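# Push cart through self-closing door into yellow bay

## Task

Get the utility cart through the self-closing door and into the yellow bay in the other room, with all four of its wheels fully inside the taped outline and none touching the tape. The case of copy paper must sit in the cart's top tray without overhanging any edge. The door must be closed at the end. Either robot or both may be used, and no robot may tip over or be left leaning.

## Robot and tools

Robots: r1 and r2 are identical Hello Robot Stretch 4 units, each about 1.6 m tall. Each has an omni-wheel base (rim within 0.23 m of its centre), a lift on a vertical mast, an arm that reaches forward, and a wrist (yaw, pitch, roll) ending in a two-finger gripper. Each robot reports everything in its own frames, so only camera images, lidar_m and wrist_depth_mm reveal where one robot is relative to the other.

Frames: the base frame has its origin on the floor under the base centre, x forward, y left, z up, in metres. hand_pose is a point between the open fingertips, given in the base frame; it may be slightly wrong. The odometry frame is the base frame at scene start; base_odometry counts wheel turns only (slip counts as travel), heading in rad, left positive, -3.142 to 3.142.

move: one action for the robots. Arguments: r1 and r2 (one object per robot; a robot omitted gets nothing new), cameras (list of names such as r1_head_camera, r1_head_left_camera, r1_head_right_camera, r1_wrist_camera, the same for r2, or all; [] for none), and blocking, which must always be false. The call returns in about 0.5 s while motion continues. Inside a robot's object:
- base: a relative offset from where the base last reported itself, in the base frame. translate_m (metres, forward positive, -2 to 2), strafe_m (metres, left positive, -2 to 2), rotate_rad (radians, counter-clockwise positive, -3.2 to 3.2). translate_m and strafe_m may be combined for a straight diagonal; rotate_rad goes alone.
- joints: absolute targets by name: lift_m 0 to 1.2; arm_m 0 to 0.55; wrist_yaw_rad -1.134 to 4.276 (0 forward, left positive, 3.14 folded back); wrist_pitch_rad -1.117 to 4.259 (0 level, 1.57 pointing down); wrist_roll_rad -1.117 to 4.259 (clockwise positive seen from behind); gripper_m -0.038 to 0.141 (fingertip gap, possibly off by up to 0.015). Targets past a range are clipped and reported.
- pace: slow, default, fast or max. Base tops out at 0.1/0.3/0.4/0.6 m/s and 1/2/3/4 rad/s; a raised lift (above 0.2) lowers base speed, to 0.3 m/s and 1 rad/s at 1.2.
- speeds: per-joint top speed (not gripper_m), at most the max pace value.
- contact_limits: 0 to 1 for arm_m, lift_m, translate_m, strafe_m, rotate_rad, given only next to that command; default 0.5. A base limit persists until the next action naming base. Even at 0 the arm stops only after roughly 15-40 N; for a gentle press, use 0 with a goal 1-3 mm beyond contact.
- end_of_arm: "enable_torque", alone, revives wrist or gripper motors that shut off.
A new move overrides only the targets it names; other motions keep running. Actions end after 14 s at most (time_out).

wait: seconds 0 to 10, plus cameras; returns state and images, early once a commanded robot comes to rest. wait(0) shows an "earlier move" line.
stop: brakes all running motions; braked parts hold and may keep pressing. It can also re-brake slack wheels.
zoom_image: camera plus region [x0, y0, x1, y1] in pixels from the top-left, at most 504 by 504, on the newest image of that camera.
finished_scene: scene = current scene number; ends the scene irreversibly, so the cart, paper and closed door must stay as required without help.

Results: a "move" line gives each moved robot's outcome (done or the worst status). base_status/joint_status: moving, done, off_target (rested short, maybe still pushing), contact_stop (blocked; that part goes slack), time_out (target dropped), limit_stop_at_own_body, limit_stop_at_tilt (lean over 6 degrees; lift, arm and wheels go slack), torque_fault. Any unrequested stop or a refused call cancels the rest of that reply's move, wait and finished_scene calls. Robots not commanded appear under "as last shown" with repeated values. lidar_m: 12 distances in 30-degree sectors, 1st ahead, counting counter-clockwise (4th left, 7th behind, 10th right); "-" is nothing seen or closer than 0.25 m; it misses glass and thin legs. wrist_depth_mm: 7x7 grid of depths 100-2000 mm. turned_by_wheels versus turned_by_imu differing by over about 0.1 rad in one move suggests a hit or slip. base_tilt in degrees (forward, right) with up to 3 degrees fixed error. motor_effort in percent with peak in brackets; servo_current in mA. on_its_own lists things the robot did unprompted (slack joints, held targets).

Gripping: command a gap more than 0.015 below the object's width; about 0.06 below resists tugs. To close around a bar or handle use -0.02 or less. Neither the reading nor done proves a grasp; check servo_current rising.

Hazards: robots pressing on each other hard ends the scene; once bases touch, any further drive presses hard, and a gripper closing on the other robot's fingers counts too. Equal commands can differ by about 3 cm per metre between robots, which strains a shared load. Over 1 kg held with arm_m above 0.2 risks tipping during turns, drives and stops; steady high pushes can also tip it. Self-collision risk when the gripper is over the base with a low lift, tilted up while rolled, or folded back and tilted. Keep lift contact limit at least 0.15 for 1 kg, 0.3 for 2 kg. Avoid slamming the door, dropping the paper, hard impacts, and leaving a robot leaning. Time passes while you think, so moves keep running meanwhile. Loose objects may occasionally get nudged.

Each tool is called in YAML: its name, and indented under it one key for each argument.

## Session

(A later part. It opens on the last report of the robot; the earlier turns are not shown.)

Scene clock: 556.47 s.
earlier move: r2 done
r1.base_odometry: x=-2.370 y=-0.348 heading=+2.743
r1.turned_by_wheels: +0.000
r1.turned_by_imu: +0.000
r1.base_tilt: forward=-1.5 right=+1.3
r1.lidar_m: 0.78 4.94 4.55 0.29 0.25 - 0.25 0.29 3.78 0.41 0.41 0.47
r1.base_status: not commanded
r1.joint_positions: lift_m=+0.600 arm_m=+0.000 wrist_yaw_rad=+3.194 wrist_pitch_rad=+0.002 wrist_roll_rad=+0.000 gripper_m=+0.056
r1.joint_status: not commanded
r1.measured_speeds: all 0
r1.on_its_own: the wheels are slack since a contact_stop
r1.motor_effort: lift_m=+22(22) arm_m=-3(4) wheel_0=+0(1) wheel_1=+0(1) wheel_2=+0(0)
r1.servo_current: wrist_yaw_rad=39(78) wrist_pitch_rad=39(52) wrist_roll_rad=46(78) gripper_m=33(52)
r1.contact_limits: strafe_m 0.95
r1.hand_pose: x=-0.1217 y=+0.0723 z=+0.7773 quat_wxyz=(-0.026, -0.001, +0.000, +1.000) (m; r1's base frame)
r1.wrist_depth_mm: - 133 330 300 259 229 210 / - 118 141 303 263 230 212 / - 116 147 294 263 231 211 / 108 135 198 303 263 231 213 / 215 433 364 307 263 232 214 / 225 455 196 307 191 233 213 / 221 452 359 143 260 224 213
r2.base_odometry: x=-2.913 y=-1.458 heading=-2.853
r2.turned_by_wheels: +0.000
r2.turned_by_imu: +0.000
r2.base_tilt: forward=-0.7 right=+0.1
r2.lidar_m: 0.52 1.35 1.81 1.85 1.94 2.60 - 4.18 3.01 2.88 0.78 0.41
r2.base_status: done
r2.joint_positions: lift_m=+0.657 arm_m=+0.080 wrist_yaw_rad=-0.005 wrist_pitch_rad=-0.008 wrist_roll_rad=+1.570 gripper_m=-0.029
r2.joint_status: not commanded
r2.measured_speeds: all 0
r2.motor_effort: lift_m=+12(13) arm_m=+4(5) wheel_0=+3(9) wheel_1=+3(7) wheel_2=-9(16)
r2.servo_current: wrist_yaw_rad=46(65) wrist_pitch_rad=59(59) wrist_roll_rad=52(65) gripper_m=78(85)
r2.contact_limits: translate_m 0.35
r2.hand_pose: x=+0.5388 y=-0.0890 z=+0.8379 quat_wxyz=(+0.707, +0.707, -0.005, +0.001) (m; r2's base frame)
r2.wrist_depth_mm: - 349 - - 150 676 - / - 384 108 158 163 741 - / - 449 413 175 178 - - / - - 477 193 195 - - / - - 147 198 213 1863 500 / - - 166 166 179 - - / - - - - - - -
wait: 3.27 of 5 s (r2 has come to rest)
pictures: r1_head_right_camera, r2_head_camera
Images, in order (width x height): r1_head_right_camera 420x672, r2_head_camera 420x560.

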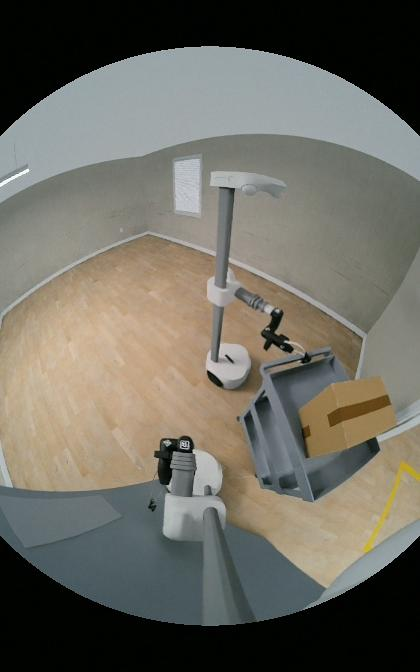

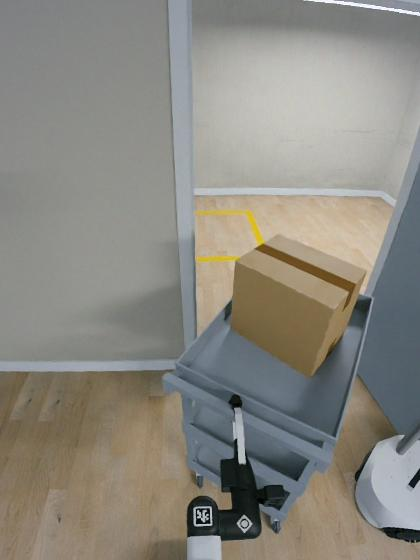

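move:
  r2: {"base":{"rotate_rad":-0.38},"pace":"slow"}
  blocking: false
  cameras: []

wait:
  seconds: 4
  cameras: ["r2_head_camera","r1_head_right_camera"]

Scene clock: 568.27 s.
move: r2 moving
r1: as last shown
r1.turned_by_imu: -0.001
r1.lidar_m: 0.81 4.95 4.57 0.29 0.25 - 0.25 0.30 3.80 0.42 0.41 0.47
r1.on_its_own: the wheels are slack since a contact_stop
r1.motor_effort: lift_m=+22(22) arm_m=-3(4) wheel_0=+0(0) wheel_1=+0(1) wheel_2=+0(0)
r1.servo_current: wrist_yaw_rad=39(59) wrist_pitch_rad=46(46) wrist_roll_rad=59(65) gripper_m=46(46)
r1.contact_limits: strafe_m 0.95
r1.wrist_depth_mm: - 134 330 300 259 229 209 / - 118 140 303 262 230 211 / - 116 147 296 263 231 211 / 108 135 198 303 262 230 213 / 214 436 364 306 263 231 213 / 225 452 195 307 191 233 213 / 222 455 362 143 262 224 213
r2.base_odometry: x=-2.913 y=-1.459 heading=-2.976
r2.turned_by_wheels: -0.123
r2.turned_by_imu: -0.116
r2.base_tilt: forward=-0.7 right=+0.0
r2.lidar_m: 0.50 1.31 1.65 1.84 1.89 2.40 - 4.53 3.18 2.88 0.79 0.45
r2.base_status: rotate_rad moving
r2.joint_positions: lift_m=+0.657 arm_m=+0.080 wrist_yaw_rad=+0.016 wrist_pitch_rad=-0.008 wrist_roll_rad=+1.570 gripper_m=-0.029
r2.joint_status: not commanded
r2.measured_speeds: translate_m=+0.000 strafe_m=+0.002 rotate_rad=-0.487 lift_m=+0.000 arm_m=+0.000 wrist_yaw_rad=+0.037 wrist_pitch_rad=+0.000 wrist_roll_rad=+0.000
r2.motor_effort: lift_m=+12(12) arm_m=+5(5) wheel_0=+21(23) wheel_1=+13(13) wheel_2=+16(16)
r2.servo_current: wrist_yaw_rad=85(85) wrist_pitch_rad=46(59) wrist_roll_rad=33(52) gripper_m=72(72)
r2.hand_pose: x=+0.5406 y=-0.0828 z=+0.8379 quat_wxyz=(+0.707, +0.707, +0.003, +0.008) (m; r2's base frame)
r2.wrist_depth_mm: - 347 105 154 156 683 - / - 375 111 113 167 - - / - 436 404 178 180 - - / - - 459 193 195 - - / - - 525 207 212 1808 517 / - - 166 161 179 - 462 / - 143 - - - - -
pictures: none
No camera images: "cameras" was empty.

Scene clock: 569.30 s.
earlier move: r2 done
r1.base_odometry: x=-2.370 y=-0.348 heading=+2.743
r1.turned_by_wheels: +0.000
r1.turned_by_imu: +0.000
r1.base_tilt: forward=-1.6 right=+1.3
r1.lidar_m: 0.77 4.93 4.56 0.25 0.25 - 0.25 0.29 0.50 0.36 0.33 0.36
r1.base_status: not commanded
r1.joint_positions: lift_m=+0.600 arm_m=+0.000 wrist_yaw_rad=+3.194 wrist_pitch_rad=+0.002 wrist_roll_rad=+0.000 gripper_m=+0.056
r1.joint_status: not commanded
r1.measured_speeds: all 0
r1.on_its_own: the wheels are slack since a contact_stop
r1.motor_effort: lift_m=+22(22) arm_m=-3(4) wheel_0=+0(1) wheel_1=+0(1) wheel_2=+0(0)
r1.servo_current: wrist_yaw_rad=39(65) wrist_pitch_rad=39(46) wrist_roll_rad=39(65) gripper_m=39(46)
r1.contact_limits: strafe_m 0.95
r1.hand_pose: x=-0.1217 y=+0.0723 z=+0.7773 quat_wxyz=(-0.026, -0.001, +0.000, +1.000) (m; r1's base frame)
r1.wrist_depth_mm: - 134 330 301 260 229 210 / - 118 140 301 262 230 211 / - 116 146 296 263 230 212 / 108 135 198 303 263 232 212 / 216 436 364 306 263 232 212 / 225 452 196 304 191 232 213 / 222 455 357 143 259 224 213
r2.base_odometry: x=-2.913 y=-1.458 heading=+3.051
r2.turned_by_wheels: -0.256
r2.turned_by_imu: -0.249
r2.base_tilt: forward=-0.7 right=+0.1
r2.lidar_m: 0.48 0.51 1.43 1.86 1.84 2.02 3.12 4.50 3.67 2.92 0.77 0.49
r2.base_status: done
r2.joint_positions: lift_m=+0.657 arm_m=+0.080 wrist_yaw_rad=+0.006 wrist_pitch_rad=-0.008 wrist_roll_rad=+1.570 gripper_m=-0.029
r2.joint_status: not commanded
r2.measured_speeds: all 0
r2.motor_effort: lift_m=+12(12) arm_m=-5(6) wheel_0=+3(23) wheel_1=+4(14) wheel_2=+9(18)
r2.servo_current: wrist_yaw_rad=59(98) wrist_pitch_rad=52(59) wrist_roll_rad=52(59) gripper_m=72(78)
r2.hand_pose: x=+0.5399 y=-0.0856 z=+0.8379 quat_wxyz=(+0.707, +0.707, -0.001, +0.005) (m; r2's base frame)
r2.wrist_depth_mm: - - - 235 236 - - / - - - 235 234 - - / - - - 234 233 820 - / - 452 445 233 232 820 - / - - 459 231 231 809 - / - - 182 173 170 809 - / - - 488 - - - -
wait: 1.03 of 4 s (r2 has come to rest)
pictures: r1_head_right_camera, r2_head_camera
Images, in order (width x height): r1_head_right_camera 420x672, r2_head_camera 420x560.

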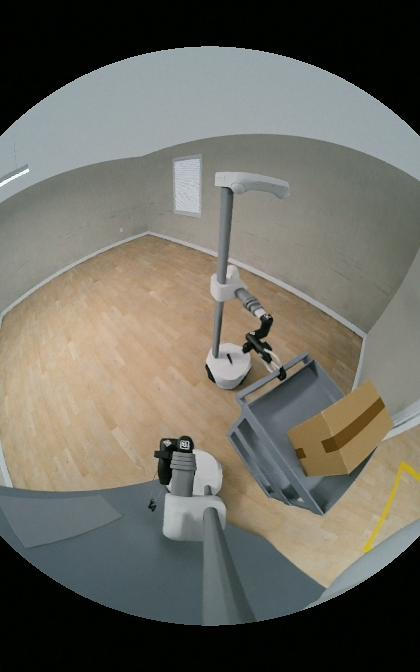

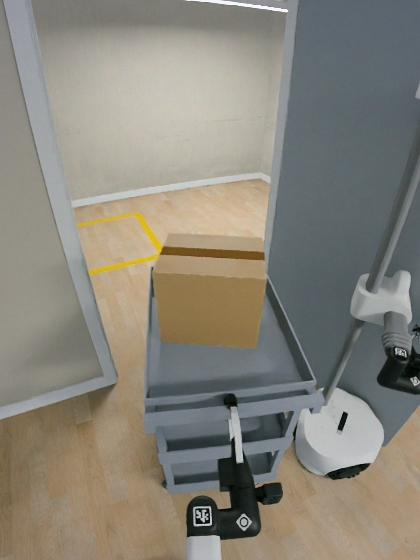

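move:
  r2: {"base":{"rotate_rad":-0.2},"pace":"slow","contact_limits":{"rotate_rad":0.3}}
  blocking: false
  cameras: []

wait:
  seconds: 4
  cameras: ["r2_head_camera","r1_head_right_camera","r2_head_right_camera"]

Scene clock: 584.80 s.
move: r2 moving
r1: as last shown
r1.turned_by_imu: -0.001
r1.base_tilt: forward=-1.5 right=+1.3
r1.lidar_m: 0.80 4.93 4.55 0.25 0.25 - 0.25 0.28 0.51 0.34 0.30 0.31
r1.on_its_own: the wheels are slack since a contact_stop
r1.motor_effort: lift_m=+22(22) arm_m=-3(4) wheel_0=+0(1) wheel_1=+0(0) wheel_2=+0(0)
r1.servo_current: wrist_yaw_rad=39(72) wrist_pitch_rad=39(46) wrist_roll_rad=52(65) gripper_m=46(46)
r1.contact_limits: strafe_m 0.95
r1.wrist_depth_mm: - 134 330 301 260 229 211 / - 118 140 301 262 230 210 / - 116 147 297 264 230 212 / 108 134 198 304 263 231 212 / 216 436 364 306 264 233 213 / 225 455 195 307 191 232 213 / 221 455 355 143 262 224 213
r2.base_odometry: x=-2.913 y=-1.458 heading=+2.929
r2.turned_by_wheels: -0.122
r2.turned_by_imu: -0.116
r2.base_tilt: forward=-0.6 right=+0.0
r2.lidar_m: 0.44 0.45 1.37 1.91 1.83 1.91 2.69 4.50 4.09 2.98 0.96 0.54
r2.base_status: rotate_rad moving
r2.joint_positions: lift_m=+0.657 arm_m=+0.080 wrist_yaw_rad=+0.013 wrist_pitch_rad=-0.008 wrist_roll_rad=+1.570 gripper_m=-0.029
r2.joint_status: not commanded
r2.measured_speeds: translate_m=-0.001 strafe_m=+0.001 rotate_rad=-0.420 lift_m=+0.000 arm_m=+0.000 wrist_yaw_rad=+0.000 wrist_pitch_rad=+0.000 wrist_roll_rad=+0.000
r2.motor_effort: lift_m=+12(12) arm_m=-4(5) wheel_0=+11(15) wheel_1=+6(9) wheel_2=+18(22)
r2.servo_current: wrist_yaw_rad=91(91) wrist_pitch_rad=52(59) wrist_roll_rad=33(52) gripper_m=65(78)
r2.contact_limits: rotate_rad 0.3
r2.hand_pose: x=+0.5405 y=-0.0836 z=+0.8379 quat_wxyz=(+0.707, +0.707, +0.002, +0.007) (m; r2's base frame)
r2.wrist_depth_mm: - - - 201 264 - - / - - - 253 254 - - / - - - 246 247 750 - / - - 449 240 240 831 - / - - 452 234 234 809 - / - - 185 175 169 788 - / - - 462 - 221 - -
pictures: none
No camera images: "cameras" was empty.

Scene clock: 585.47 s.
earlier move: r2 done
r1.base_odometry: x=-2.370 y=-0.348 heading=+2.743
r1.turned_by_wheels: +0.000
r1.turned_by_imu: +0.000
r1.base_tilt: forward=-1.6 right=+1.3
r1.lidar_m: 0.66 4.93 4.57 0.27 0.25 - 0.25 0.32 0.51 0.31 0.27 0.25
r1.base_status: not commanded
r1.joint_positions: lift_m=+0.600 arm_m=+0.000 wrist_yaw_rad=+3.194 wrist_pitch_rad=+0.002 wrist_roll_rad=+0.000 gripper_m=+0.056
r1.joint_status: not commanded
r1.measured_speeds: all 0
r1.on_its_own: the wheels are slack since a contact_stop
r1.motor_effort: lift_m=+22(22) arm_m=-3(4) wheel_0=+0(1) wheel_1=+0(0) wheel_2=+0(0)
r1.servo_current: wrist_yaw_rad=39(72) wrist_pitch_rad=46(46) wrist_roll_rad=39(65) gripper_m=46(46)
r1.contact_limits: strafe_m 0.95
r1.hand_pose: x=-0.1217 y=+0.0723 z=+0.7773 quat_wxyz=(-0.026, -0.001, +0.000, +1.000) (m; r1's base frame)
r1.wrist_depth_mm: - 133 330 301 260 229 210 / - 118 140 301 262 229 211 / - 115 147 296 263 230 211 / 108 135 198 304 263 230 212 / 215 433 362 307 265 232 213 / 226 449 196 309 191 232 213 / 221 455 355 143 260 224 213
r2.base_odometry: x=-2.913 y=-1.458 heading=+2.852
r2.turned_by_wheels: -0.077
r2.turned_by_imu: -0.075
r2.base_tilt: forward=-0.7 right=+0.1
r2.lidar_m: 0.40 0.47 1.32 1.73 1.83 1.93 2.50 4.51 4.40 3.07 2.90 0.53
r2.base_status: done
r2.joint_positions: lift_m=+0.657 arm_m=+0.080 wrist_yaw_rad=+0.003 wrist_pitch_rad=-0.008 wrist_roll_rad=+1.570 gripper_m=-0.029
r2.joint_status: not commanded
r2.measured_speeds: all 0
r2.motor_effort: lift_m=+12(12) arm_m=-4(5) wheel_0=+1(15) wheel_1=+3(9) wheel_2=+4(22)
r2.servo_current: wrist_yaw_rad=39(91) wrist_pitch_rad=52(59) wrist_roll_rad=59(59) gripper_m=72(78)
r2.contact_limits: rotate_rad 0.3
r2.hand_pose: x=+0.5395 y=-0.0867 z=+0.8379 quat_wxyz=(+0.707, +0.707, -0.002, +0.004) (m; r2's base frame)
r2.wrist_depth_mm: 661 647 640 277 320 621 615 / - - - 286 303 330 - / - - - 266 272 - - / 1464 - - 251 257 - - / - - 455 205 242 820 - / - 452 182 174 169 788 - / - 433 433 - 209 - -
wait: 0.67 of 4 s (r2 has come to rest)
pictures: r1_head_right_camera, r2_head_camera, r2_head_right_camera
Images, in order (width x height): r1_head_right_camera 420x672, r2_head_camera 420x560, r2_head_right_camera 420x672.

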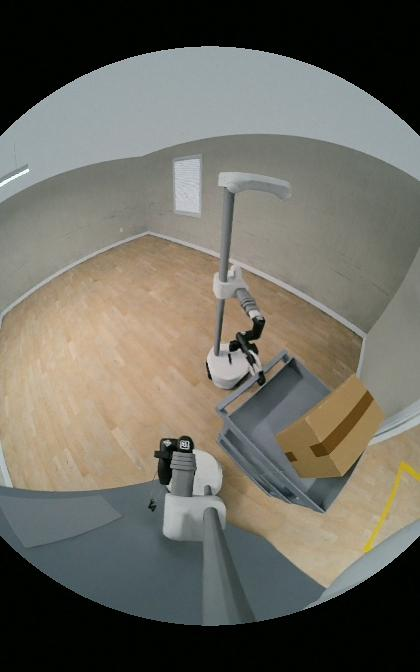

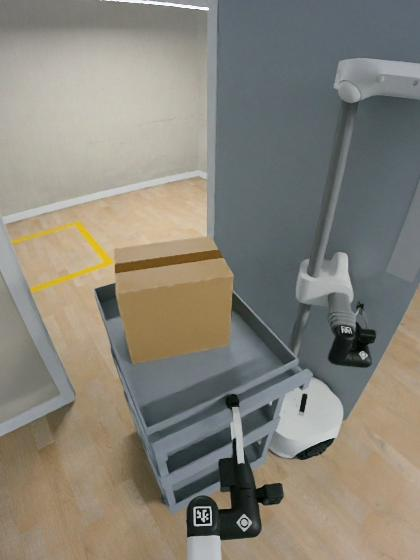

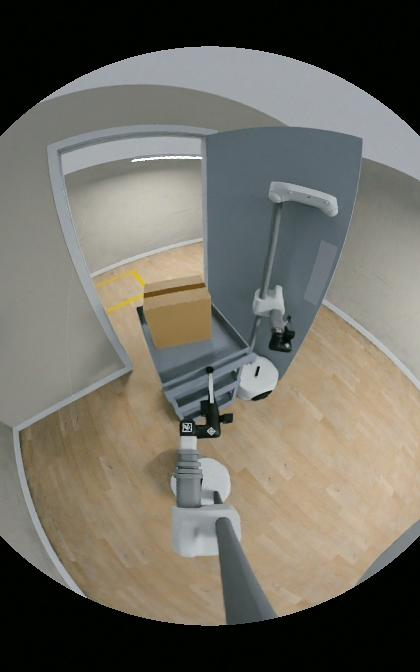

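move:
  r2: {"base":{"translate_m":0.3,"strafe_m":0.12},"pace":"slow","contact_limits":{"translate_m":0.35}}
  blocking: false
  cameras: []

wait:
  seconds: 5
  cameras: ["r2_head_camera","r1_head_right_camera","r2_head_right_camera"]

Scene clock: 590.07 s.
move: r2 moving
r1: as last shown
r1.base_tilt: forward=-1.5 right=+1.3
r1.lidar_m: 0.68 4.96 4.53 0.27 0.25 - 0.25 0.31 0.55 0.30 0.25 0.26
r1.on_its_own: the wheels are slack since a contact_stop
r1.motor_effort: lift_m=+22(22) arm_m=-4(4) wheel_0=+0(1) wheel_1=+0(0) wheel_2=+0(0)
r1.servo_current: wrist_yaw_rad=59(59) wrist_pitch_rad=46(46) wrist_roll_rad=46(59) gripper_m=46(46)
r1.contact_limits: strafe_m 0.95
r1.wrist_depth_mm: - 133 329 300 260 229 210 / - 118 140 303 262 229 211 / - 116 147 296 263 231 212 / 108 135 198 304 262 232 213 / 216 433 364 307 264 231 213 / 225 452 195 306 190 232 213 / 222 455 357 143 260 224 213
r2.base_odometry: x=-2.926 y=-1.460 heading=+2.852
r2.turned_by_wheels: +0.000
r2.turned_by_imu: +0.000
r2.base_tilt: forward=-0.8 right=+0.1
r2.lidar_m: 0.40 0.47 1.32 1.74 1.85 1.91 2.52 4.51 4.41 3.08 2.90 0.55
r2.base_status: translate_m moving; strafe_m moving
r2.joint_positions: lift_m=+0.657 arm_m=+0.080 wrist_yaw_rad=-0.004 wrist_pitch_rad=-0.008 wrist_roll_rad=+1.570 gripper_m=-0.029
r2.joint_status: not commanded
r2.measured_speeds: translate_m=+0.048 strafe_m=+0.019 rotate_rad=-0.004 lift_m=+0.000 arm_m=+0.000 wrist_yaw_rad=-0.023 wrist_pitch_rad=+0.000 wrist_roll_rad=+0.000
r2.motor_effort: lift_m=+12(12) arm_m=-2(4) wheel_0=+8(9) wheel_1=+8(9) wheel_2=-15(15)
r2.servo_current: wrist_yaw_rad=46(52) wrist_pitch_rad=46(52) wrist_roll_rad=39(52) gripper_m=72(78)
r2.contact_limits: translate_m 0.35
r2.hand_pose: x=+0.5390 y=-0.0885 z=+0.8379 quat_wxyz=(+0.707, +0.707, -0.004, +0.001) (m; r2's base frame)
r2.wrist_depth_mm: 661 661 640 276 324 320 320 / - - - 289 303 327 - / - - - 267 273 - - / - - - 249 258 691 - / - 462 452 209 241 820 - / - 449 181 175 172 798 - / - 424 424 - - - -
pictures: none
No camera images: "cameras" was empty.

Scene clock: 594.00 s.
earlier move: r2 done
r1.base_odometry: x=-2.370 y=-0.348 heading=+2.743
r1.turned_by_wheels: +0.000
r1.turned_by_imu: +0.000
r1.base_tilt: forward=-1.5 right=+1.3
r1.lidar_m: 3.05 4.94 4.58 0.28 0.25 - 0.25 0.28 0.46 0.29 0.30 0.51
r1.base_status: not commanded
r1.joint_positions: lift_m=+0.600 arm_m=+0.000 wrist_yaw_rad=+3.194 wrist_pitch_rad=+0.002 wrist_roll_rad=+0.000 gripper_m=+0.056
r1.joint_status: not commanded
r1.measured_speeds: all 0
r1.on_its_own: the wheels are slack since a contact_stop
r1.motor_effort: lift_m=+22(22) arm_m=-4(4) wheel_0=+0(1) wheel_1=+0(0) wheel_2=+0(0)
r1.servo_current: wrist_yaw_rad=39(72) wrist_pitch_rad=46(52) wrist_roll_rad=46(65) gripper_m=39(46)
r1.contact_limits: strafe_m 0.95
r1.hand_pose: x=-0.1217 y=+0.0723 z=+0.7773 quat_wxyz=(-0.026, -0.001, +0.000, +1.000) (m; r1's base frame)
r1.wrist_depth_mm: - 134 330 301 262 229 209 / - 118 140 304 260 229 211 / - 116 147 297 262 230 211 / 108 135 198 304 263 232 212 / 216 436 364 304 263 232 213 / 226 455 195 306 191 233 213 / 222 452 359 143 260 224 214
r2.base_odometry: x=-3.235 y=-1.487 heading=+2.852
r2.turned_by_wheels: +0.000
r2.turned_by_imu: -0.004
r2.base_tilt: forward=-0.7 right=+0.0
r2.lidar_m: 0.38 0.48 0.99 1.30 1.92 1.96 2.59 4.82 4.35 3.01 0.64 0.54
r2.base_status: done
r2.joint_positions: lift_m=+0.657 arm_m=+0.080 wrist_yaw_rad=-0.010 wrist_pitch_rad=-0.008 wrist_roll_rad=+1.570 gripper_m=-0.029
r2.joint_status: not commanded
r2.measured_speeds: all 0
r2.motor_effort: lift_m=+12(12) arm_m=+4(4) wheel_0=-1(9) wheel_1=+3(9) wheel_2=-10(20)
r2.servo_current: wrist_yaw_rad=59(78) wrist_pitch_rad=46(59) wrist_roll_rad=39(65) gripper_m=72(78)
r2.contact_limits: translate_m 0.35
r2.hand_pose: x=+0.5384 y=-0.0904 z=+0.8379 quat_wxyz=(+0.707, +0.707, -0.006, -0.001) (m; r2's base frame)
r2.wrist_depth_mm: - - - 277 - - - / - - - 293 306 327 - / - - - 268 276 - - / - - - 249 259 - - / - - 455 200 241 831 - / - 445 179 171 174 788 - / - 427 424 - - - -
wait: 3.93 of 5 s (r2 has come to rest)
pictures: r1_head_right_camera, r2_head_camera, r2_head_right_camera
Images, in order (width x height): r1_head_right_camera 420x672, r2_head_camera 420x560, r2_head_right_camera 420x672.

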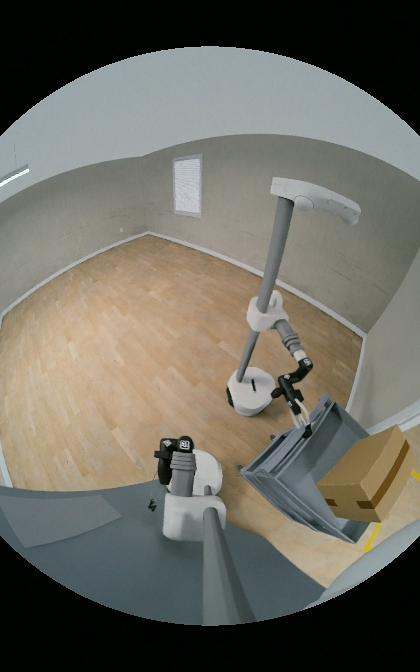

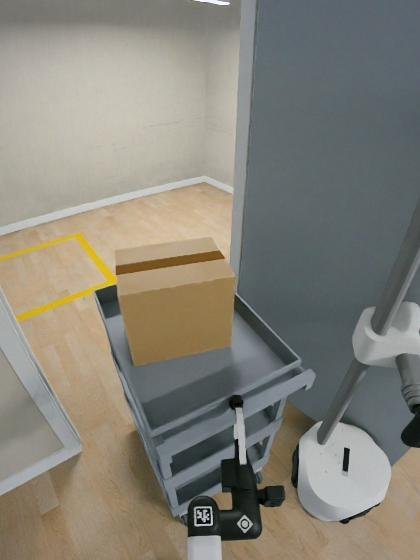

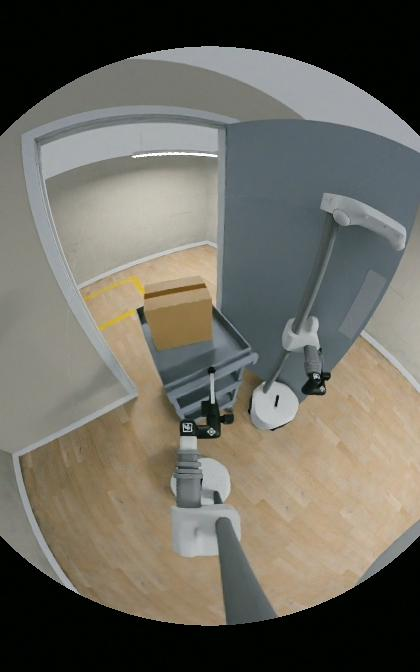

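move:
  r2: {"base":{"translate_m":0.18,"strafe_m":0.13},"pace":"slow","contact_limits":{"translate_m":0.3}}
  blocking: false
  cameras: []

wait:
  seconds: 5
  cameras: ["r2_head_camera","r2_head_right_camera","r2_head_left_camera"]

Scene clock: 602.80 s.
move: r2 moving
r1: as last shown
r1.turned_by_imu: -0.001
r1.base_tilt: forward=-1.6 right=+1.3
r1.lidar_m: 3.06 4.92 4.56 0.26 0.25 - 0.25 0.29 0.46 0.27 0.33 0.52
r1.on_its_own: the wheels are slack since a contact_stop
r1.motor_effort: lift_m=+22(22) arm_m=-4(4) wheel_0=+0(0) wheel_1=+0(0) wheel_2=+0(0)
r1.servo_current: wrist_yaw_rad=52(65) wrist_pitch_rad=46(46) wrist_roll_rad=39(52) gripper_m=46(46)
r1.contact_limits: strafe_m 0.95
r1.wrist_depth_mm: - 134 329 301 259 229 210 / - 118 140 300 263 229 211 / - 116 147 297 264 230 211 / 108 135 197 306 264 232 212 / 215 433 362 306 264 231 213 / 224 452 196 307 191 233 213 / 222 455 357 143 259 225 213
r2.base_odometry: x=-3.248 y=-1.492 heading=+2.850
r2.turned_by_wheels: -0.001
r2.turned_by_imu: +0.000
r2.base_tilt: forward=-0.7 right=+0.0
r2.lidar_m: 0.41 0.49 0.97 1.29 1.91 1.98 2.58 4.83 4.31 3.00 0.64 0.55
r2.base_status: translate_m moving; strafe_m moving
r2.joint_positions: lift_m=+0.657 arm_m=+0.080 wrist_yaw_rad=-0.010 wrist_pitch_rad=-0.008 wrist_roll_rad=+1.570 gripper_m=-0.029
r2.joint_status: not commanded
r2.measured_speeds: translate_m=+0.043 strafe_m=+0.031 rotate_rad=+0.000 lift_m=+0.000 arm_m=+0.000 wrist_yaw_rad=+0.000 wrist_pitch_rad=+0.000 wrist_roll_rad=+0.000
r2.motor_effort: lift_m=+12(12) arm_m=+4(4) wheel_0=-8(11) wheel_1=+6(8) wheel_2=-15(16)
r2.servo_current: wrist_yaw_rad=65(72) wrist_pitch_rad=46(52) wrist_roll_rad=39(65) gripper_m=72(72)
r2.contact_limits: translate_m 0.3
r2.hand_pose: x=+0.5384 y=-0.0904 z=+0.8379 quat_wxyz=(+0.707, +0.707, -0.006, -0.001) (m; r2's base frame)
r2.wrist_depth_mm: - - - 278 - - - / - - - 291 309 327 - / - - - 270 277 - - / - - - 250 258 - - / - - 452 198 240 831 - / - 449 179 171 180 788 - / - 421 424 - - - -
pictures: none
No camera images: "cameras" was empty.

Scene clock: 605.70 s.
earlier move: r2 done
r1.base_odometry: x=-2.370 y=-0.348 heading=+2.743
r1.turned_by_wheels: +0.000
r1.turned_by_imu: +0.000
r1.base_tilt: forward=-1.6 right=+1.3
r1.lidar_m: 3.08 4.95 4.56 0.29 0.25 - 0.25 0.31 0.52 0.43 0.56 0.62
r1.base_status: not commanded
r1.joint_positions: lift_m=+0.600 arm_m=+0.000 wrist_yaw_rad=+3.194 wrist_pitch_rad=+0.002 wrist_roll_rad=+0.000 gripper_m=+0.056
r1.joint_status: not commanded
r1.measured_speeds: all 0
r1.on_its_own: the wheels are slack since a contact_stop
r1.motor_effort: lift_m=+22(22) arm_m=-4(4) wheel_0=+0(1) wheel_1=+0(0) wheel_2=+0(0)
r1.servo_current: wrist_yaw_rad=39(72) wrist_pitch_rad=46(52) wrist_roll_rad=46(65) gripper_m=39(46)
r1.contact_limits: strafe_m 0.95
r1.hand_pose: x=-0.1217 y=+0.0723 z=+0.7773 quat_wxyz=(-0.026, -0.001, +0.000, +1.000) (m; r1's base frame)
r1.wrist_depth_mm: - 133 329 300 259 229 209 / - 119 141 303 260 229 211 / - 116 147 294 260 231 212 / 108 135 197 306 264 231 213 / 216 436 362 306 264 231 213 / 226 449 195 306 191 234 213 / 220 459 359 143 259 224 214
r2.base_odometry: x=-3.444 y=-1.560 heading=+2.851
r2.turned_by_wheels: +0.000
r2.turned_by_imu: -0.001
r2.base_tilt: forward=-0.6 right=+0.0
r2.lidar_m: 0.40 0.50 0.78 1.02 1.92 1.97 2.58 5.02 4.34 0.82 0.64 0.54
r2.base_status: done
r2.joint_positions: lift_m=+0.657 arm_m=+0.080 wrist_yaw_rad=-0.010 wrist_pitch_rad=-0.008 wrist_roll_rad=+1.570 gripper_m=-0.029
r2.joint_status: not commanded
r2.measured_speeds: all 0
r2.motor_effort: lift_m=+12(12) arm_m=+4(4) wheel_0=-8(18) wheel_1=+3(8) wheel_2=-8(16)
r2.servo_current: wrist_yaw_rad=59(78) wrist_pitch_rad=52(59) wrist_roll_rad=52(65) gripper_m=72(72)
r2.contact_limits: translate_m 0.3
r2.hand_pose: x=+0.5384 y=-0.0904 z=+0.8379 quat_wxyz=(+0.707, +0.707, -0.006, -0.001) (m; r2's base frame)
r2.wrist_depth_mm: - - - 278 312 310 - / - - - 285 297 - - / - - - 265 272 1863 484 / - - - 247 256 - - / - 462 452 196 236 831 - / - 445 182 172 180 788 - / - 430 427 - - - -
wait: 2.90 of 5 s (r2 has come to rest)
pictures: r2_head_camera, r2_head_left_camera, r2_head_right_camera
Images, in order (width x height): r2_head_camera 420x560, r2_head_left_camera 420x672, r2_head_right_camera 420x672.

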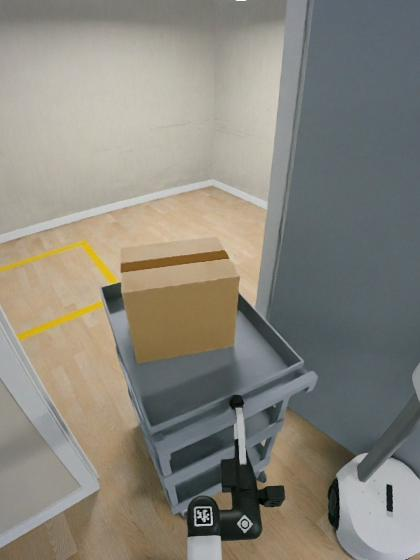

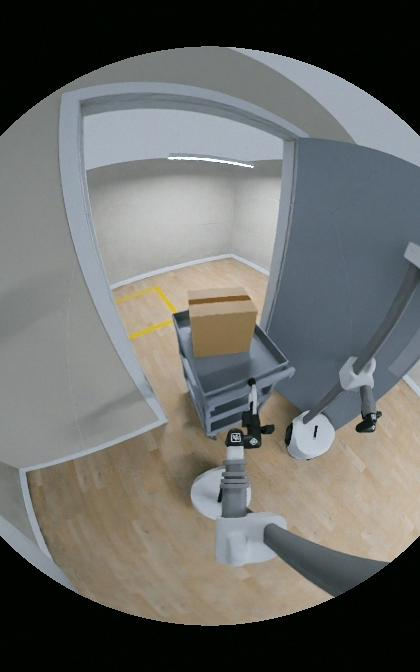

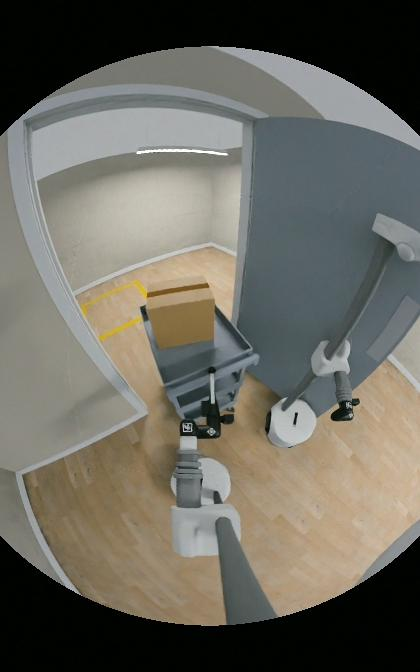

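move:
  r2: {"base":{"translate_m":0.25},"pace":"slow","contact_limits":{"translate_m":0.35}}
  blocking: false
  cameras: []

wait:
  seconds: 5
  cameras: ["r2_head_camera","r2_head_left_camera","r1_head_right_camera"]

Scene clock: 616.17 s.
move: r2 moving
r1: as last shown
r1.turned_by_imu: -0.001
r1.base_tilt: forward=-1.5 right=+1.2
r1.lidar_m: 3.07 4.95 4.59 0.27 0.25 - 0.25 0.31 0.52 0.45 0.56 0.62
r1.on_its_own: the wheels are slack since a contact_stop
r1.motor_effort: lift_m=+22(22) arm_m=-3(4) wheel_0=-1(1) wheel_1=+0(0) wheel_2=+0(0)
r1.servo_current: wrist_yaw_rad=59(59) wrist_pitch_rad=39(46) wrist_roll_rad=59(65) gripper_m=46(46)
r1.contact_limits: strafe_m 0.95
r1.wrist_depth_mm: - 133 330 303 262 229 210 / - 118 140 303 262 229 211 / - 116 147 297 263 231 211 / 108 135 199 304 263 232 213 / 216 433 364 306 264 231 213 / 226 452 196 307 190 233 213 / 223 455 357 143 260 224 214
r2.base_odometry: x=-3.456 y=-1.556 heading=+2.850
r2.turned_by_wheels: +0.000
r2.turned_by_imu: +0.001
r2.base_tilt: forward=-0.7 right=+0.1
r2.lidar_m: 0.38 0.48 0.77 0.99 1.94 1.98 2.53 5.05 4.33 0.76 0.60 0.54
r2.base_status: translate_m moving
r2.joint_positions: lift_m=+0.657 arm_m=+0.080 wrist_yaw_rad=-0.010 wrist_pitch_rad=-0.008 wrist_roll_rad=+1.570 gripper_m=-0.029
r2.joint_status: not commanded
r2.measured_speeds: translate_m=+0.050 strafe_m=+0.000 rotate_rad=+0.004 lift_m=+0.000 arm_m=+0.000 wrist_yaw_rad=+0.000 wrist_pitch_rad=+0.000 wrist_roll_rad=+0.000
r2.motor_effort: lift_m=+12(12) arm_m=+4(4) wheel_0=+6(6) wheel_1=+5(6) wheel_2=-14(17)
r2.servo_current: wrist_yaw_rad=65(78) wrist_pitch_rad=52(52) wrist_roll_rad=52(52) gripper_m=65(72)
r2.contact_limits: translate_m 0.35
r2.hand_pose: x=+0.5384 y=-0.0904 z=+0.8379 quat_wxyz=(+0.707, +0.707, -0.006, -0.001) (m; r2's base frame)
r2.wrist_depth_mm: - - - 276 312 310 - / - - - 285 301 319 - / - - - 265 276 1808 484 / - - - 247 256 - - / - 462 455 206 237 820 - / - 449 179 172 181 778 - / - 424 424 - - - -
pictures: none
No camera images: "cameras" was empty.

Scene clock: 619.43 s.
earlier move: r2 done
r1.base_odometry: x=-2.370 y=-0.348 heading=+2.743
r1.turned_by_wheels: +0.000
r1.turned_by_imu: +0.000
r1.base_tilt: forward=-1.5 right=+1.3
r1.lidar_m: 3.08 4.93 4.58 0.25 0.25 - 0.25 0.29 0.64 0.57 0.54 2.73
r1.base_status: not commanded
r1.joint_positions: lift_m=+0.600 arm_m=+0.000 wrist_yaw_rad=+3.194 wrist_pitch_rad=+0.002 wrist_roll_rad=+0.000 gripper_m=+0.056
r1.joint_status: not commanded
r1.measured_speeds: all 0
r1.on_its_own: the wheels are slack since a contact_stop
r1.motor_effort: lift_m=+22(22) arm_m=-4(4) wheel_0=+0(1) wheel_1=+0(0) wheel_2=+0(0)
r1.servo_current: wrist_yaw_rad=65(72) wrist_pitch_rad=39(52) wrist_roll_rad=20(65) gripper_m=39(46)
r1.contact_limits: strafe_m 0.95
r1.hand_pose: x=-0.1217 y=+0.0723 z=+0.7773 quat_wxyz=(-0.026, -0.001, +0.000, +1.000) (m; r1's base frame)
r1.wrist_depth_mm: - 133 330 301 260 229 210 / - 118 141 303 262 229 211 / - 116 147 296 262 230 212 / 108 135 198 304 263 230 212 / 216 436 366 306 264 232 213 / 224 452 196 307 190 233 213 / 222 452 357 143 260 224 212
r2.base_odometry: x=-3.683 y=-1.489 heading=+2.851
r2.turned_by_wheels: +0.001
r2.turned_by_imu: +0.003
r2.base_tilt: forward=-0.7 right=+0.0
r2.lidar_m: 0.37 0.46 0.57 0.75 1.76 2.10 2.79 5.25 4.13 0.54 0.57 0.53
r2.base_status: done
r2.joint_positions: lift_m=+0.657 arm_m=+0.080 wrist_yaw_rad=+0.002 wrist_pitch_rad=-0.008 wrist_roll_rad=+1.570 gripper_m=-0.029
r2.joint_status: not commanded
r2.measured_speeds: all 0
r2.motor_effort: lift_m=+12(12) arm_m=+4(4) wheel_0=+9(15) wheel_1=+6(9) wheel_2=-4(17)
r2.servo_current: wrist_yaw_rad=52(78) wrist_pitch_rad=52(59) wrist_roll_rad=46(65) gripper_m=65(78)
r2.contact_limits: translate_m 0.35
r2.hand_pose: x=+0.5395 y=-0.0867 z=+0.8379 quat_wxyz=(+0.707, +0.707, -0.002, +0.004) (m; r2's base frame)
r2.wrist_depth_mm: - - - 287 - - - / - - - 314 338 340 336 / - - - 282 303 1863 1336 / - - - 206 265 1863 517 / - - - 217 246 820 - / - 449 179 172 179 809 - / - 415 418 - - - -
wait: 3.27 of 5 s (r2 has come to rest)
pictures: r1_head_right_camera, r2_head_camera, r2_head_left_camera
Images, in order (width x height): r1_head_right_camera 420x672, r2_head_camera 420x560, r2_head_left_camera 420x672.

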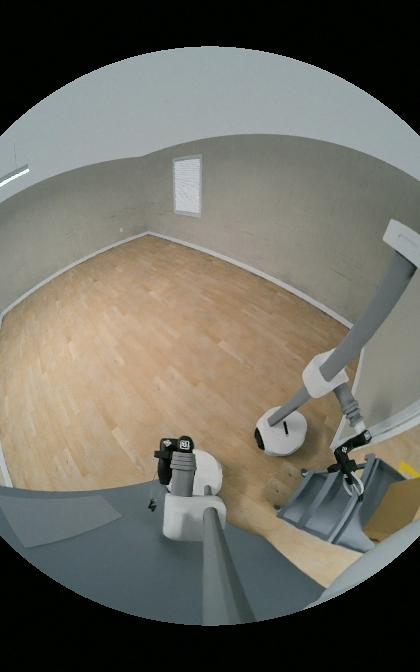

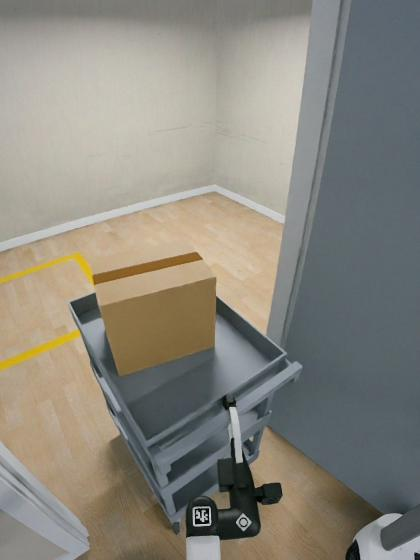

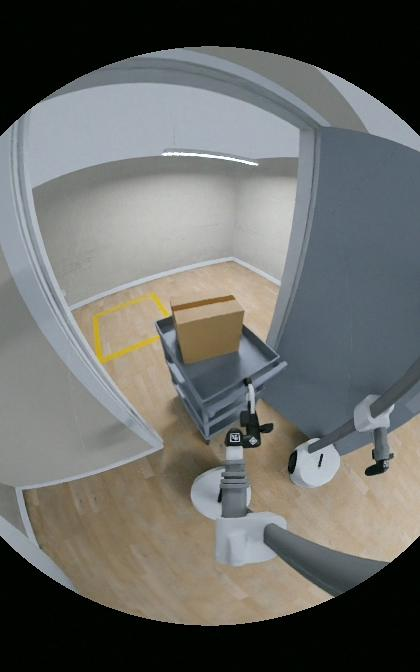

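move:
  r2: {"base":{"translate_m":0.2,"strafe_m":-0.02},"pace":"slow","contact_limits":{"translate_m":0.35}}
  blocking: false
  cameras: []

wait:
  seconds: 5
  cameras: ["r2_head_camera","r2_head_left_camera","r2_head_right_camera"]

Scene clock: 625.97 s.
move: r2 moving
r1: as last shown
r1.lidar_m: 3.06 4.94 4.56 0.26 0.25 - 0.25 0.29 0.65 0.60 0.54 2.74
r1.on_its_own: the wheels are slack since a contact_stop
r1.servo_current: wrist_yaw_rad=72(72) wrist_pitch_rad=46(46) wrist_roll_rad=59(59) gripper_m=46(46)
r1.contact_limits: strafe_m 0.95
r1.hand_pose: x=-0.1217 y=+0.0722 z=+0.7773 quat_wxyz=(-0.026, -0.001, +0.000, +1.000) (m; r1's base frame)
r1.wrist_depth_mm: - 134 329 301 258 229 210 / - 118 140 301 262 229 211 / - 116 147 296 263 230 211 / 108 135 198 304 264 232 212 / 216 433 364 306 264 232 213 / 226 449 195 306 191 233 213 / 222 452 357 143 262 225 212
r2.base_odometry: x=-3.695 y=-1.484 heading=+2.852
r2.turned_by_wheels: +0.001
r2.turned_by_imu: +0.002
r2.base_tilt: forward=-0.7 right=+0.1
r2.lidar_m: 0.37 0.43 0.54 0.73 1.74 2.10 2.77 5.26 4.13 0.54 0.55 0.53
r2.base_status: translate_m moving; strafe_m moving
r2.joint_positions: lift_m=+0.657 arm_m=+0.080 wrist_yaw_rad=+0.002 wrist_pitch_rad=-0.008 wrist_roll_rad=+1.570 gripper_m=-0.029
r2.joint_status: not commanded
r2.measured_speeds: translate_m=+0.049 strafe_m=-0.005 rotate_rad=+0.001 lift_m=+0.000 arm_m=+0.000 wrist_yaw_rad=+0.000 wrist_pitch_rad=+0.000 wrist_roll_rad=+0.000
r2.motor_effort: lift_m=+12(12) arm_m=+4(4) wheel_0=+11(12) wheel_1=+7(8) wheel_2=-11(12)
r2.servo_current: wrist_yaw_rad=52(52) wrist_pitch_rad=46(59) wrist_roll_rad=46(46) gripper_m=72(78)
r2.contact_limits: translate_m 0.35
r2.hand_pose: x=+0.5395 y=-0.0867 z=+0.8379 quat_wxyz=(+0.707, +0.707, -0.002, +0.004) (m; r2's base frame)
r2.wrist_depth_mm: - - - 291 - - - / - - - 315 336 340 336 / - - - 283 307 1863 1308 / - - - 206 266 1863 508 / - - - 216 243 809 - / - 452 181 172 179 831 - / - 415 415 - - - -
pictures: none
No camera images: "cameras" was empty.

Scene clock: 628.77 s.
earlier move: r2 done
r1.base_odometry: x=-2.370 y=-0.348 heading=+2.743
r1.turned_by_wheels: +0.000
r1.turned_by_imu: +0.000
r1.base_tilt: forward=-1.6 right=+1.3
r1.lidar_m: 3.08 4.95 4.57 0.25 0.25 - 0.25 0.28 0.65 0.52 0.50 2.75
r1.base_status: not commanded
r1.joint_positions: lift_m=+0.600 arm_m=+0.000 wrist_yaw_rad=+3.194 wrist_pitch_rad=+0.002 wrist_roll_rad=+0.000 gripper_m=+0.056
r1.joint_status: not commanded
r1.measured_speeds: all 0
r1.on_its_own: the wheels are slack since a contact_stop
r1.motor_effort: lift_m=+22(22) arm_m=-3(4) wheel_0=+0(1) wheel_1=+0(0) wheel_2=+0(0)
r1.servo_current: wrist_yaw_rad=59(72) wrist_pitch_rad=39(52) wrist_roll_rad=46(65) gripper_m=39(46)
r1.contact_limits: strafe_m 0.95
r1.hand_pose: x=-0.1217 y=+0.0722 z=+0.7773 quat_wxyz=(-0.026, -0.001, +0.000, +1.000) (m; r1's base frame)
r1.wrist_depth_mm: - 133 330 300 260 229 209 / - 118 140 301 260 230 211 / - 116 147 297 263 229 211 / 108 135 198 306 263 231 211 / 215 436 362 306 263 232 213 / 225 455 195 309 190 232 213 / 222 452 357 143 259 225 213
r2.base_odometry: x=-3.869 y=-1.412 heading=+2.852
r2.turned_by_wheels: +0.000
r2.turned_by_imu: +0.002
r2.base_tilt: forward=-0.7 right=+0.1
r2.lidar_m: 0.35 0.39 0.50 0.55 1.30 2.26 2.94 5.41 0.57 0.52 0.66 0.59
r2.base_status: done
r2.joint_positions: lift_m=+0.657 arm_m=+0.080 wrist_yaw_rad=+0.004 wrist_pitch_rad=-0.008 wrist_roll_rad=+1.570 gripper_m=-0.029
r2.joint_status: not commanded
r2.measured_speeds: all 0
r2.motor_effort: lift_m=+12(12) arm_m=+4(4) wheel_0=+9(14) wheel_1=+7(9) wheel_2=-5(12)
r2.servo_current: wrist_yaw_rad=46(65) wrist_pitch_rad=52(59) wrist_roll_rad=52(59) gripper_m=78(78)
r2.contact_limits: translate_m 0.35
r2.hand_pose: x=+0.5396 y=-0.0862 z=+0.8379 quat_wxyz=(+0.707, +0.707, -0.001, +0.004) (m; r2's base frame)
r2.wrist_depth_mm: 449 449 445 436 433 430 427 / - - - 325 - 1618 1182 / - - - 309 353 1618 433 / - - - 271 290 1921 492 / - - - 192 251 1863 - / - - 179 171 178 741 - / - 407 410 - - - -
wait: 2.80 of 5 s (r2 has come to rest)
pictures: r2_head_camera, r2_head_left_camera, r2_head_right_camera
Images, in order (width x height): r2_head_camera 420x560, r2_head_left_camera 420x672, r2_head_right_camera 420x672.

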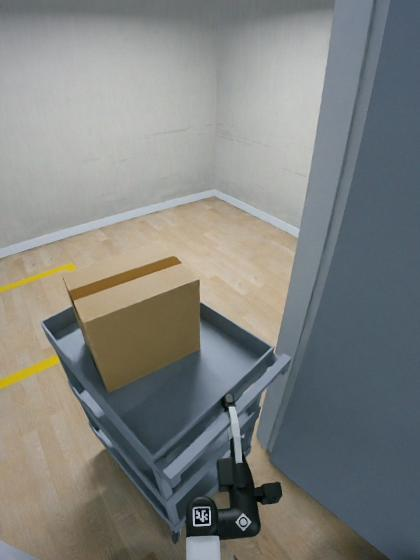

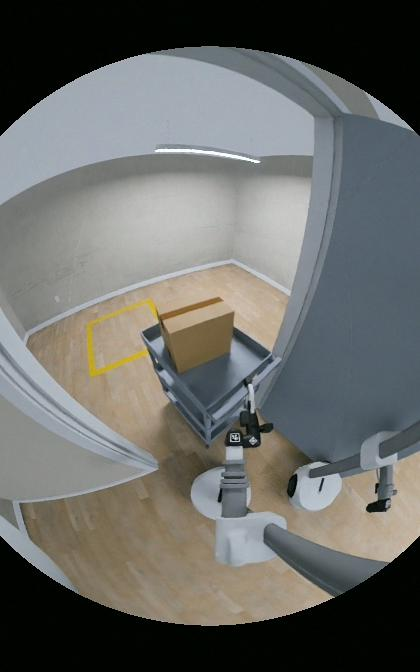

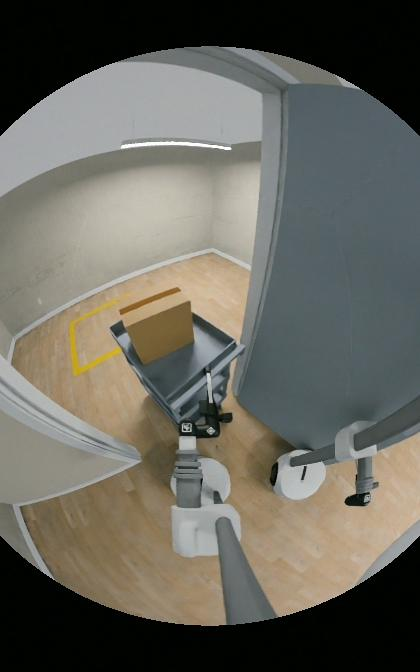

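move:
  r2: {"base":{"translate_m":0.25,"strafe_m":0.16},"pace":"slow","contact_limits":{"translate_m":0.35}}
  blocking: false
  cameras: []

wait:
  seconds: 5
  cameras: ["r2_head_camera","r2_head_left_camera","r2_head_right_camera"]

Scene clock: 635.83 s.
move: r2 moving
r1: as last shown
r1.base_tilt: forward=-1.5 right=+1.3
r1.lidar_m: 3.05 4.94 4.57 0.28 0.25 - 0.25 0.31 0.62 0.52 0.53 2.74
r1.on_its_own: the wheels are slack since a contact_stop
r1.servo_current: wrist_yaw_rad=46(65) wrist_pitch_rad=46(46) wrist_roll_rad=39(52) gripper_m=46(46)
r1.contact_limits: strafe_m 0.95
r1.wrist_depth_mm: - 134 329 301 259 229 211 / - 118 140 301 262 229 212 / - 116 147 297 263 230 211 / 108 135 198 306 263 231 213 / 216 436 364 306 263 232 213 / 225 452 196 307 191 232 213 / 222 459 355 143 259 224 213
r2.base_odometry: x=-3.883 y=-1.416 heading=+2.852
r2.turned_by_wheels: +0.000
r2.turned_by_imu: +0.001
r2.base_tilt: forward=-0.7 right=+0.1
r2.lidar_m: 0.35 0.41 0.48 0.50 1.25 2.22 2.96 5.42 0.57 0.52 0.69 0.59
r2.base_status: translate_m moving; strafe_m moving
r2.joint_positions: lift_m=+0.657 arm_m=+0.080 wrist_yaw_rad=+0.004 wrist_pitch_rad=-0.008 wrist_roll_rad=+1.570 gripper_m=-0.029
r2.joint_status: not commanded
r2.measured_speeds: translate_m=+0.046 strafe_m=+0.029 rotate_rad=-0.002 lift_m=+0.000 arm_m=+0.000 wrist_yaw_rad=-0.012 wrist_pitch_rad=+0.000 wrist_roll_rad=+0.000
r2.motor_effort: lift_m=+12(12) arm_m=+4(4) wheel_0=-6(9) wheel_1=+8(11) wheel_2=-10(11)
r2.servo_current: wrist_yaw_rad=59(59) wrist_pitch_rad=46(59) wrist_roll_rad=59(59) gripper_m=65(72)
r2.contact_limits: translate_m 0.35
r2.hand_pose: x=+0.5396 y=-0.0864 z=+0.8379 quat_wxyz=(+0.707, +0.707, -0.001, +0.004) (m; r2's base frame)
r2.wrist_depth_mm: 452 439 445 430 427 424 421 / - - - 327 - 1576 1160 / - - - 309 357 1618 424 / - - - 272 294 1921 500 / - - - 210 250 1921 - / - - 181 170 179 750 - / - 407 413 - - - -
pictures: none
No camera images: "cameras" was empty.

Scene clock: 639.47 s.
earlier move: r2 done
r1.base_odometry: x=-2.370 y=-0.348 heading=+2.743
r1.turned_by_wheels: +0.000
r1.turned_by_imu: +0.000
r1.base_tilt: forward=-1.5 right=+1.3
r1.lidar_m: 3.05 4.97 4.57 0.27 0.25 - 0.25 0.29 0.81 0.70 1.50 2.75
r1.base_status: not commanded
r1.joint_positions: lift_m=+0.600 arm_m=+0.000 wrist_yaw_rad=+3.194 wrist_pitch_rad=+0.002 wrist_roll_rad=+0.000 gripper_m=+0.056
r1.joint_status: not commanded
r1.measured_speeds: all 0
r1.on_its_own: the wheels are slack since a contact_stop
r1.motor_effort: lift_m=+22(22) arm_m=-3(4) wheel_0=+0(1) wheel_1=+0(0) wheel_2=+0(0)
r1.servo_current: wrist_yaw_rad=46(72) wrist_pitch_rad=46(52) wrist_roll_rad=46(72) gripper_m=33(46)
r1.contact_limits: strafe_m 0.95
r1.hand_pose: x=-0.1217 y=+0.0722 z=+0.7773 quat_wxyz=(-0.026, -0.001, +0.000, +1.000) (m; r1's base frame)
r1.wrist_depth_mm: - 133 332 301 259 229 210 / - 118 140 303 263 229 211 / - 116 147 297 263 231 211 / 108 135 198 306 262 231 213 / 216 436 362 304 264 232 213 / 225 452 196 307 191 233 213 / 221 449 359 143 260 224 213
r2.base_odometry: x=-4.154 y=-1.494 heading=+2.851
r2.turned_by_wheels: -0.001
r2.turned_by_imu: -0.002
r2.base_tilt: forward=-0.7 right=+0.1
r2.lidar_m: 0.35 0.43 3.14 0.30 0.35 2.26 2.96 5.70 0.71 0.73 0.63 0.57
r2.base_status: done
r2.joint_positions: lift_m=+0.657 arm_m=+0.080 wrist_yaw_rad=-0.007 wrist_pitch_rad=-0.008 wrist_roll_rad=+1.570 gripper_m=-0.029
r2.joint_status: not commanded
r2.measured_speeds: all 0
r2.motor_effort: lift_m=+12(12) arm_m=+4(4) wheel_0=-9(15) wheel_1=+4(11) wheel_2=-9(16)
r2.servo_current: wrist_yaw_rad=46(72) wrist_pitch_rad=59(59) wrist_roll_rad=46(59) gripper_m=72(78)
r2.contact_limits: translate_m 0.35
r2.hand_pose: x=+0.5386 y=-0.0895 z=+0.8379 quat_wxyz=(+0.707, +0.707, -0.005, +0.000) (m; r2's base frame)
r2.wrist_depth_mm: - - - - - 1863 1255 / - - - 329 - 1756 1229 / - - - 252 355 1618 424 / - - - 216 287 1863 496 / - - - 189 248 1921 549 / - - 178 167 179 768 - / - 415 413 - - - -
wait: 3.63 of 5 s (r2 has come to rest)
pictures: r2_head_camera, r2_head_left_camera, r2_head_right_camera
Images, in order (width x height): r2_head_camera 420x560, r2_head_left_camera 420x672, r2_head_right_camera 420x672.

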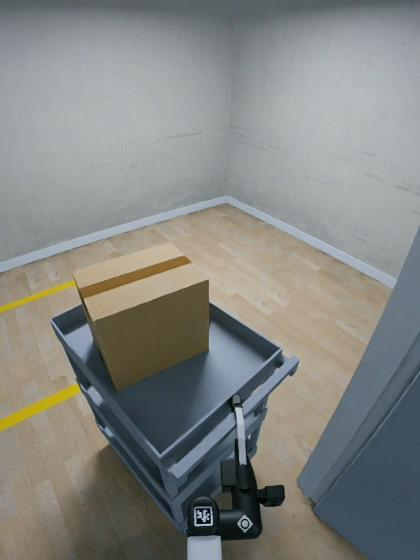

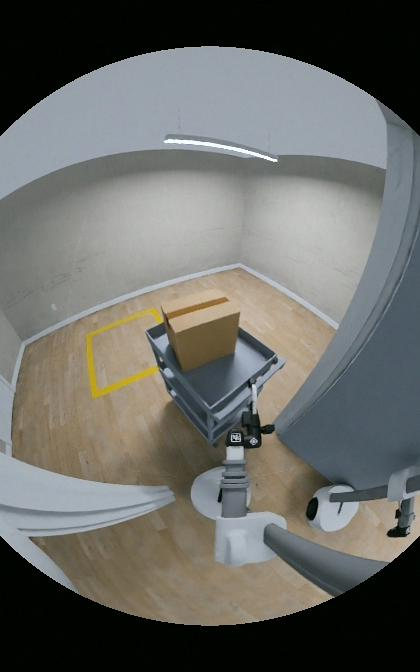

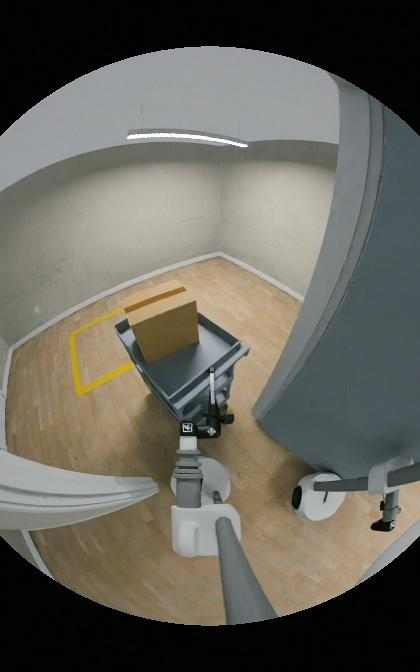

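move:
  r2: {"base":{"translate_m":0.3,"strafe_m":0.05},"pace":"slow","contact_limits":{"translate_m":0.35}}
  blocking: false
  cameras: []

wait:
  seconds: 5
  cameras: ["r2_head_left_camera","r2_head_right_camera"]

Scene clock: 647.30 s.
move: r2 moving
r1: as last shown
r1.turned_by_imu: -0.001
r1.lidar_m: 3.05 4.94 4.56 0.26 0.25 - 0.25 0.31 0.86 0.69 1.50 2.74
r1.on_its_own: the wheels are slack since a contact_stop
r1.motor_effort: lift_m=+22(22) arm_m=-4(4) wheel_0=+0(1) wheel_1=+0(0) wheel_2=+0(0)
r1.servo_current: wrist_yaw_rad=46(72) wrist_pitch_rad=33(46) wrist_roll_rad=39(59) gripper_m=39(46)
r1.contact_limits: strafe_m 0.95
r1.wrist_depth_mm: - 133 329 301 259 229 210 / - 118 140 303 262 229 211 / - 116 147 297 262 230 212 / 109 135 198 304 263 230 213 / 216 436 364 306 265 231 213 / 225 452 196 306 191 233 213 / 221 455 357 143 260 224 214
r2.base_odometry: x=-4.167 y=-1.493 heading=+2.851
r2.turned_by_wheels: +0.000
r2.turned_by_imu: +0.001
r2.base_tilt: forward=-0.7 right=+0.1
r2.lidar_m: 0.32 0.42 3.11 0.33 0.33 2.25 2.97 5.70 0.73 0.74 0.63 0.58
r2.base_status: translate_m moving; strafe_m moving
r2.joint_positions: lift_m=+0.657 arm_m=+0.080 wrist_yaw_rad=-0.007 wrist_pitch_rad=-0.008 wrist_roll_rad=+1.570 gripper_m=-0.029
r2.joint_status: not commanded
r2.measured_speeds: translate_m=+0.048 strafe_m=+0.008 rotate_rad=+0.002 lift_m=+0.000 arm_m=+0.000 wrist_yaw_rad=+0.000 wrist_pitch_rad=+0.000 wrist_roll_rad=+0.000
r2.motor_effort: lift_m=+12(12) arm_m=+4(4) wheel_0=+2(7) wheel_1=+5(6) wheel_2=-14(16)
r2.servo_current: wrist_yaw_rad=59(59) wrist_pitch_rad=52(59) wrist_roll_rad=52(52) gripper_m=65(78)
r2.contact_limits: translate_m 0.35
r2.hand_pose: x=+0.5386 y=-0.0895 z=+0.8379 quat_wxyz=(+0.707, +0.707, -0.005, +0.000) (m; r2's base frame)
r2.wrist_depth_mm: - - - - - 1863 1229 / - - - 330 - 1756 1255 / - - - 307 355 1576 427 / - - - 217 290 1863 496 / - - - 200 247 1863 544 / - - 179 168 173 759 - / - 407 413 - - - -
pictures: none
No camera images: "cameras" was empty.

Scene clock: 651.10 s.
earlier move: r2 done
r1.base_odometry: x=-2.370 y=-0.348 heading=+2.743
r1.turned_by_wheels: +0.000
r1.turned_by_imu: +0.000
r1.base_tilt: forward=-1.5 right=+1.3
r1.lidar_m: 3.08 4.93 4.55 0.28 0.25 - 0.25 0.29 0.87 0.89 1.50 2.73
r1.base_status: not commanded
r1.joint_positions: lift_m=+0.600 arm_m=+0.000 wrist_yaw_rad=+3.194 wrist_pitch_rad=+0.002 wrist_roll_rad=+0.000 gripper_m=+0.056
r1.joint_status: not commanded
r1.measured_speeds: all 0
r1.on_its_own: the wheels are slack since a contact_stop
r1.motor_effort: lift_m=+22(22) arm_m=-4(4) wheel_0=+0(1) wheel_1=+0(0) wheel_2=+0(0)
r1.servo_current: wrist_yaw_rad=52(78) wrist_pitch_rad=33(52) wrist_roll_rad=39(72) gripper_m=39(46)
r1.contact_limits: strafe_m 0.95
r1.hand_pose: x=-0.1217 y=+0.0722 z=+0.7773 quat_wxyz=(-0.026, -0.001, +0.000, +1.000) (m; r1's base frame)
r1.wrist_depth_mm: - 134 330 298 259 229 210 / - 118 140 304 260 229 211 / - 116 147 297 263 229 211 / 108 135 198 304 263 231 211 / 216 436 364 306 265 232 213 / 226 452 196 306 191 233 214 / 221 455 357 143 260 224 213
r2.base_odometry: x=-4.456 y=-1.456 heading=+2.852
r2.turned_by_wheels: +0.001
r2.turned_by_imu: +0.004
r2.base_tilt: forward=-0.7 right=+0.0
r2.lidar_m: 0.34 0.39 2.84 2.44 0.45 0.43 3.14 5.96 0.90 0.55 0.55 0.54
r2.base_status: done
r2.joint_positions: lift_m=+0.657 arm_m=+0.080 wrist_yaw_rad=+0.004 wrist_pitch_rad=-0.008 wrist_roll_rad=+1.570 gripper_m=-0.029
r2.joint_status: not commanded
r2.measured_speeds: all 0
r2.motor_effort: lift_m=+12(12) arm_m=+3(4) wheel_0=+9(15) wheel_1=+7(9) wheel_2=-5(16)
r2.servo_current: wrist_yaw_rad=59(59) wrist_pitch_rad=52(59) wrist_roll_rad=46(65) gripper_m=72(85)
r2.contact_limits: translate_m 0.35
r2.hand_pose: x=+0.5396 y=-0.0863 z=+0.8379 quat_wxyz=(+0.707, +0.707, -0.001, +0.004) (m; r2's base frame)
r2.wrist_depth_mm: - - - - - 1808 1229 / - - - 338 - 1863 1229 / - - - 329 370 373 370 / - - - 279 314 1921 1336 / - - - 243 262 1921 517 / - - 181 180 179 1921 - / - 402 413 - - - -
wait: 3.80 of 5 s (r2 has come to rest)
pictures: r2_head_left_camera, r2_head_right_camera
Images, in order (width x height): r2_head_left_camera 420x672, r2_head_right_camera 420x672.

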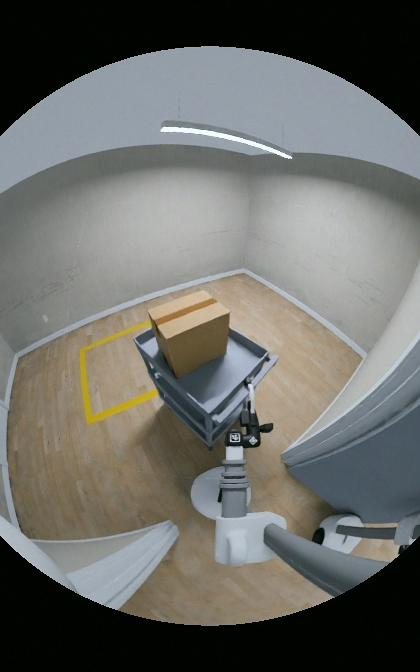

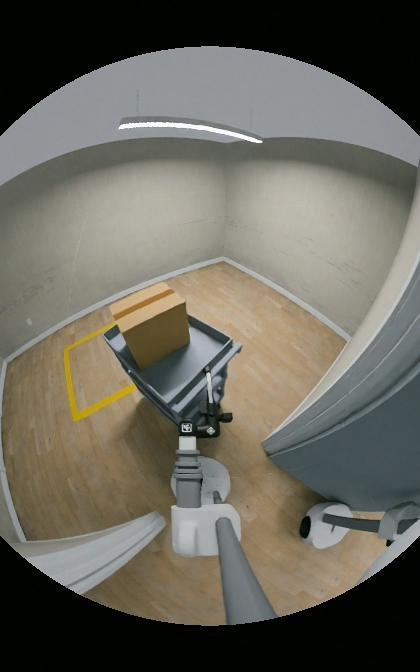

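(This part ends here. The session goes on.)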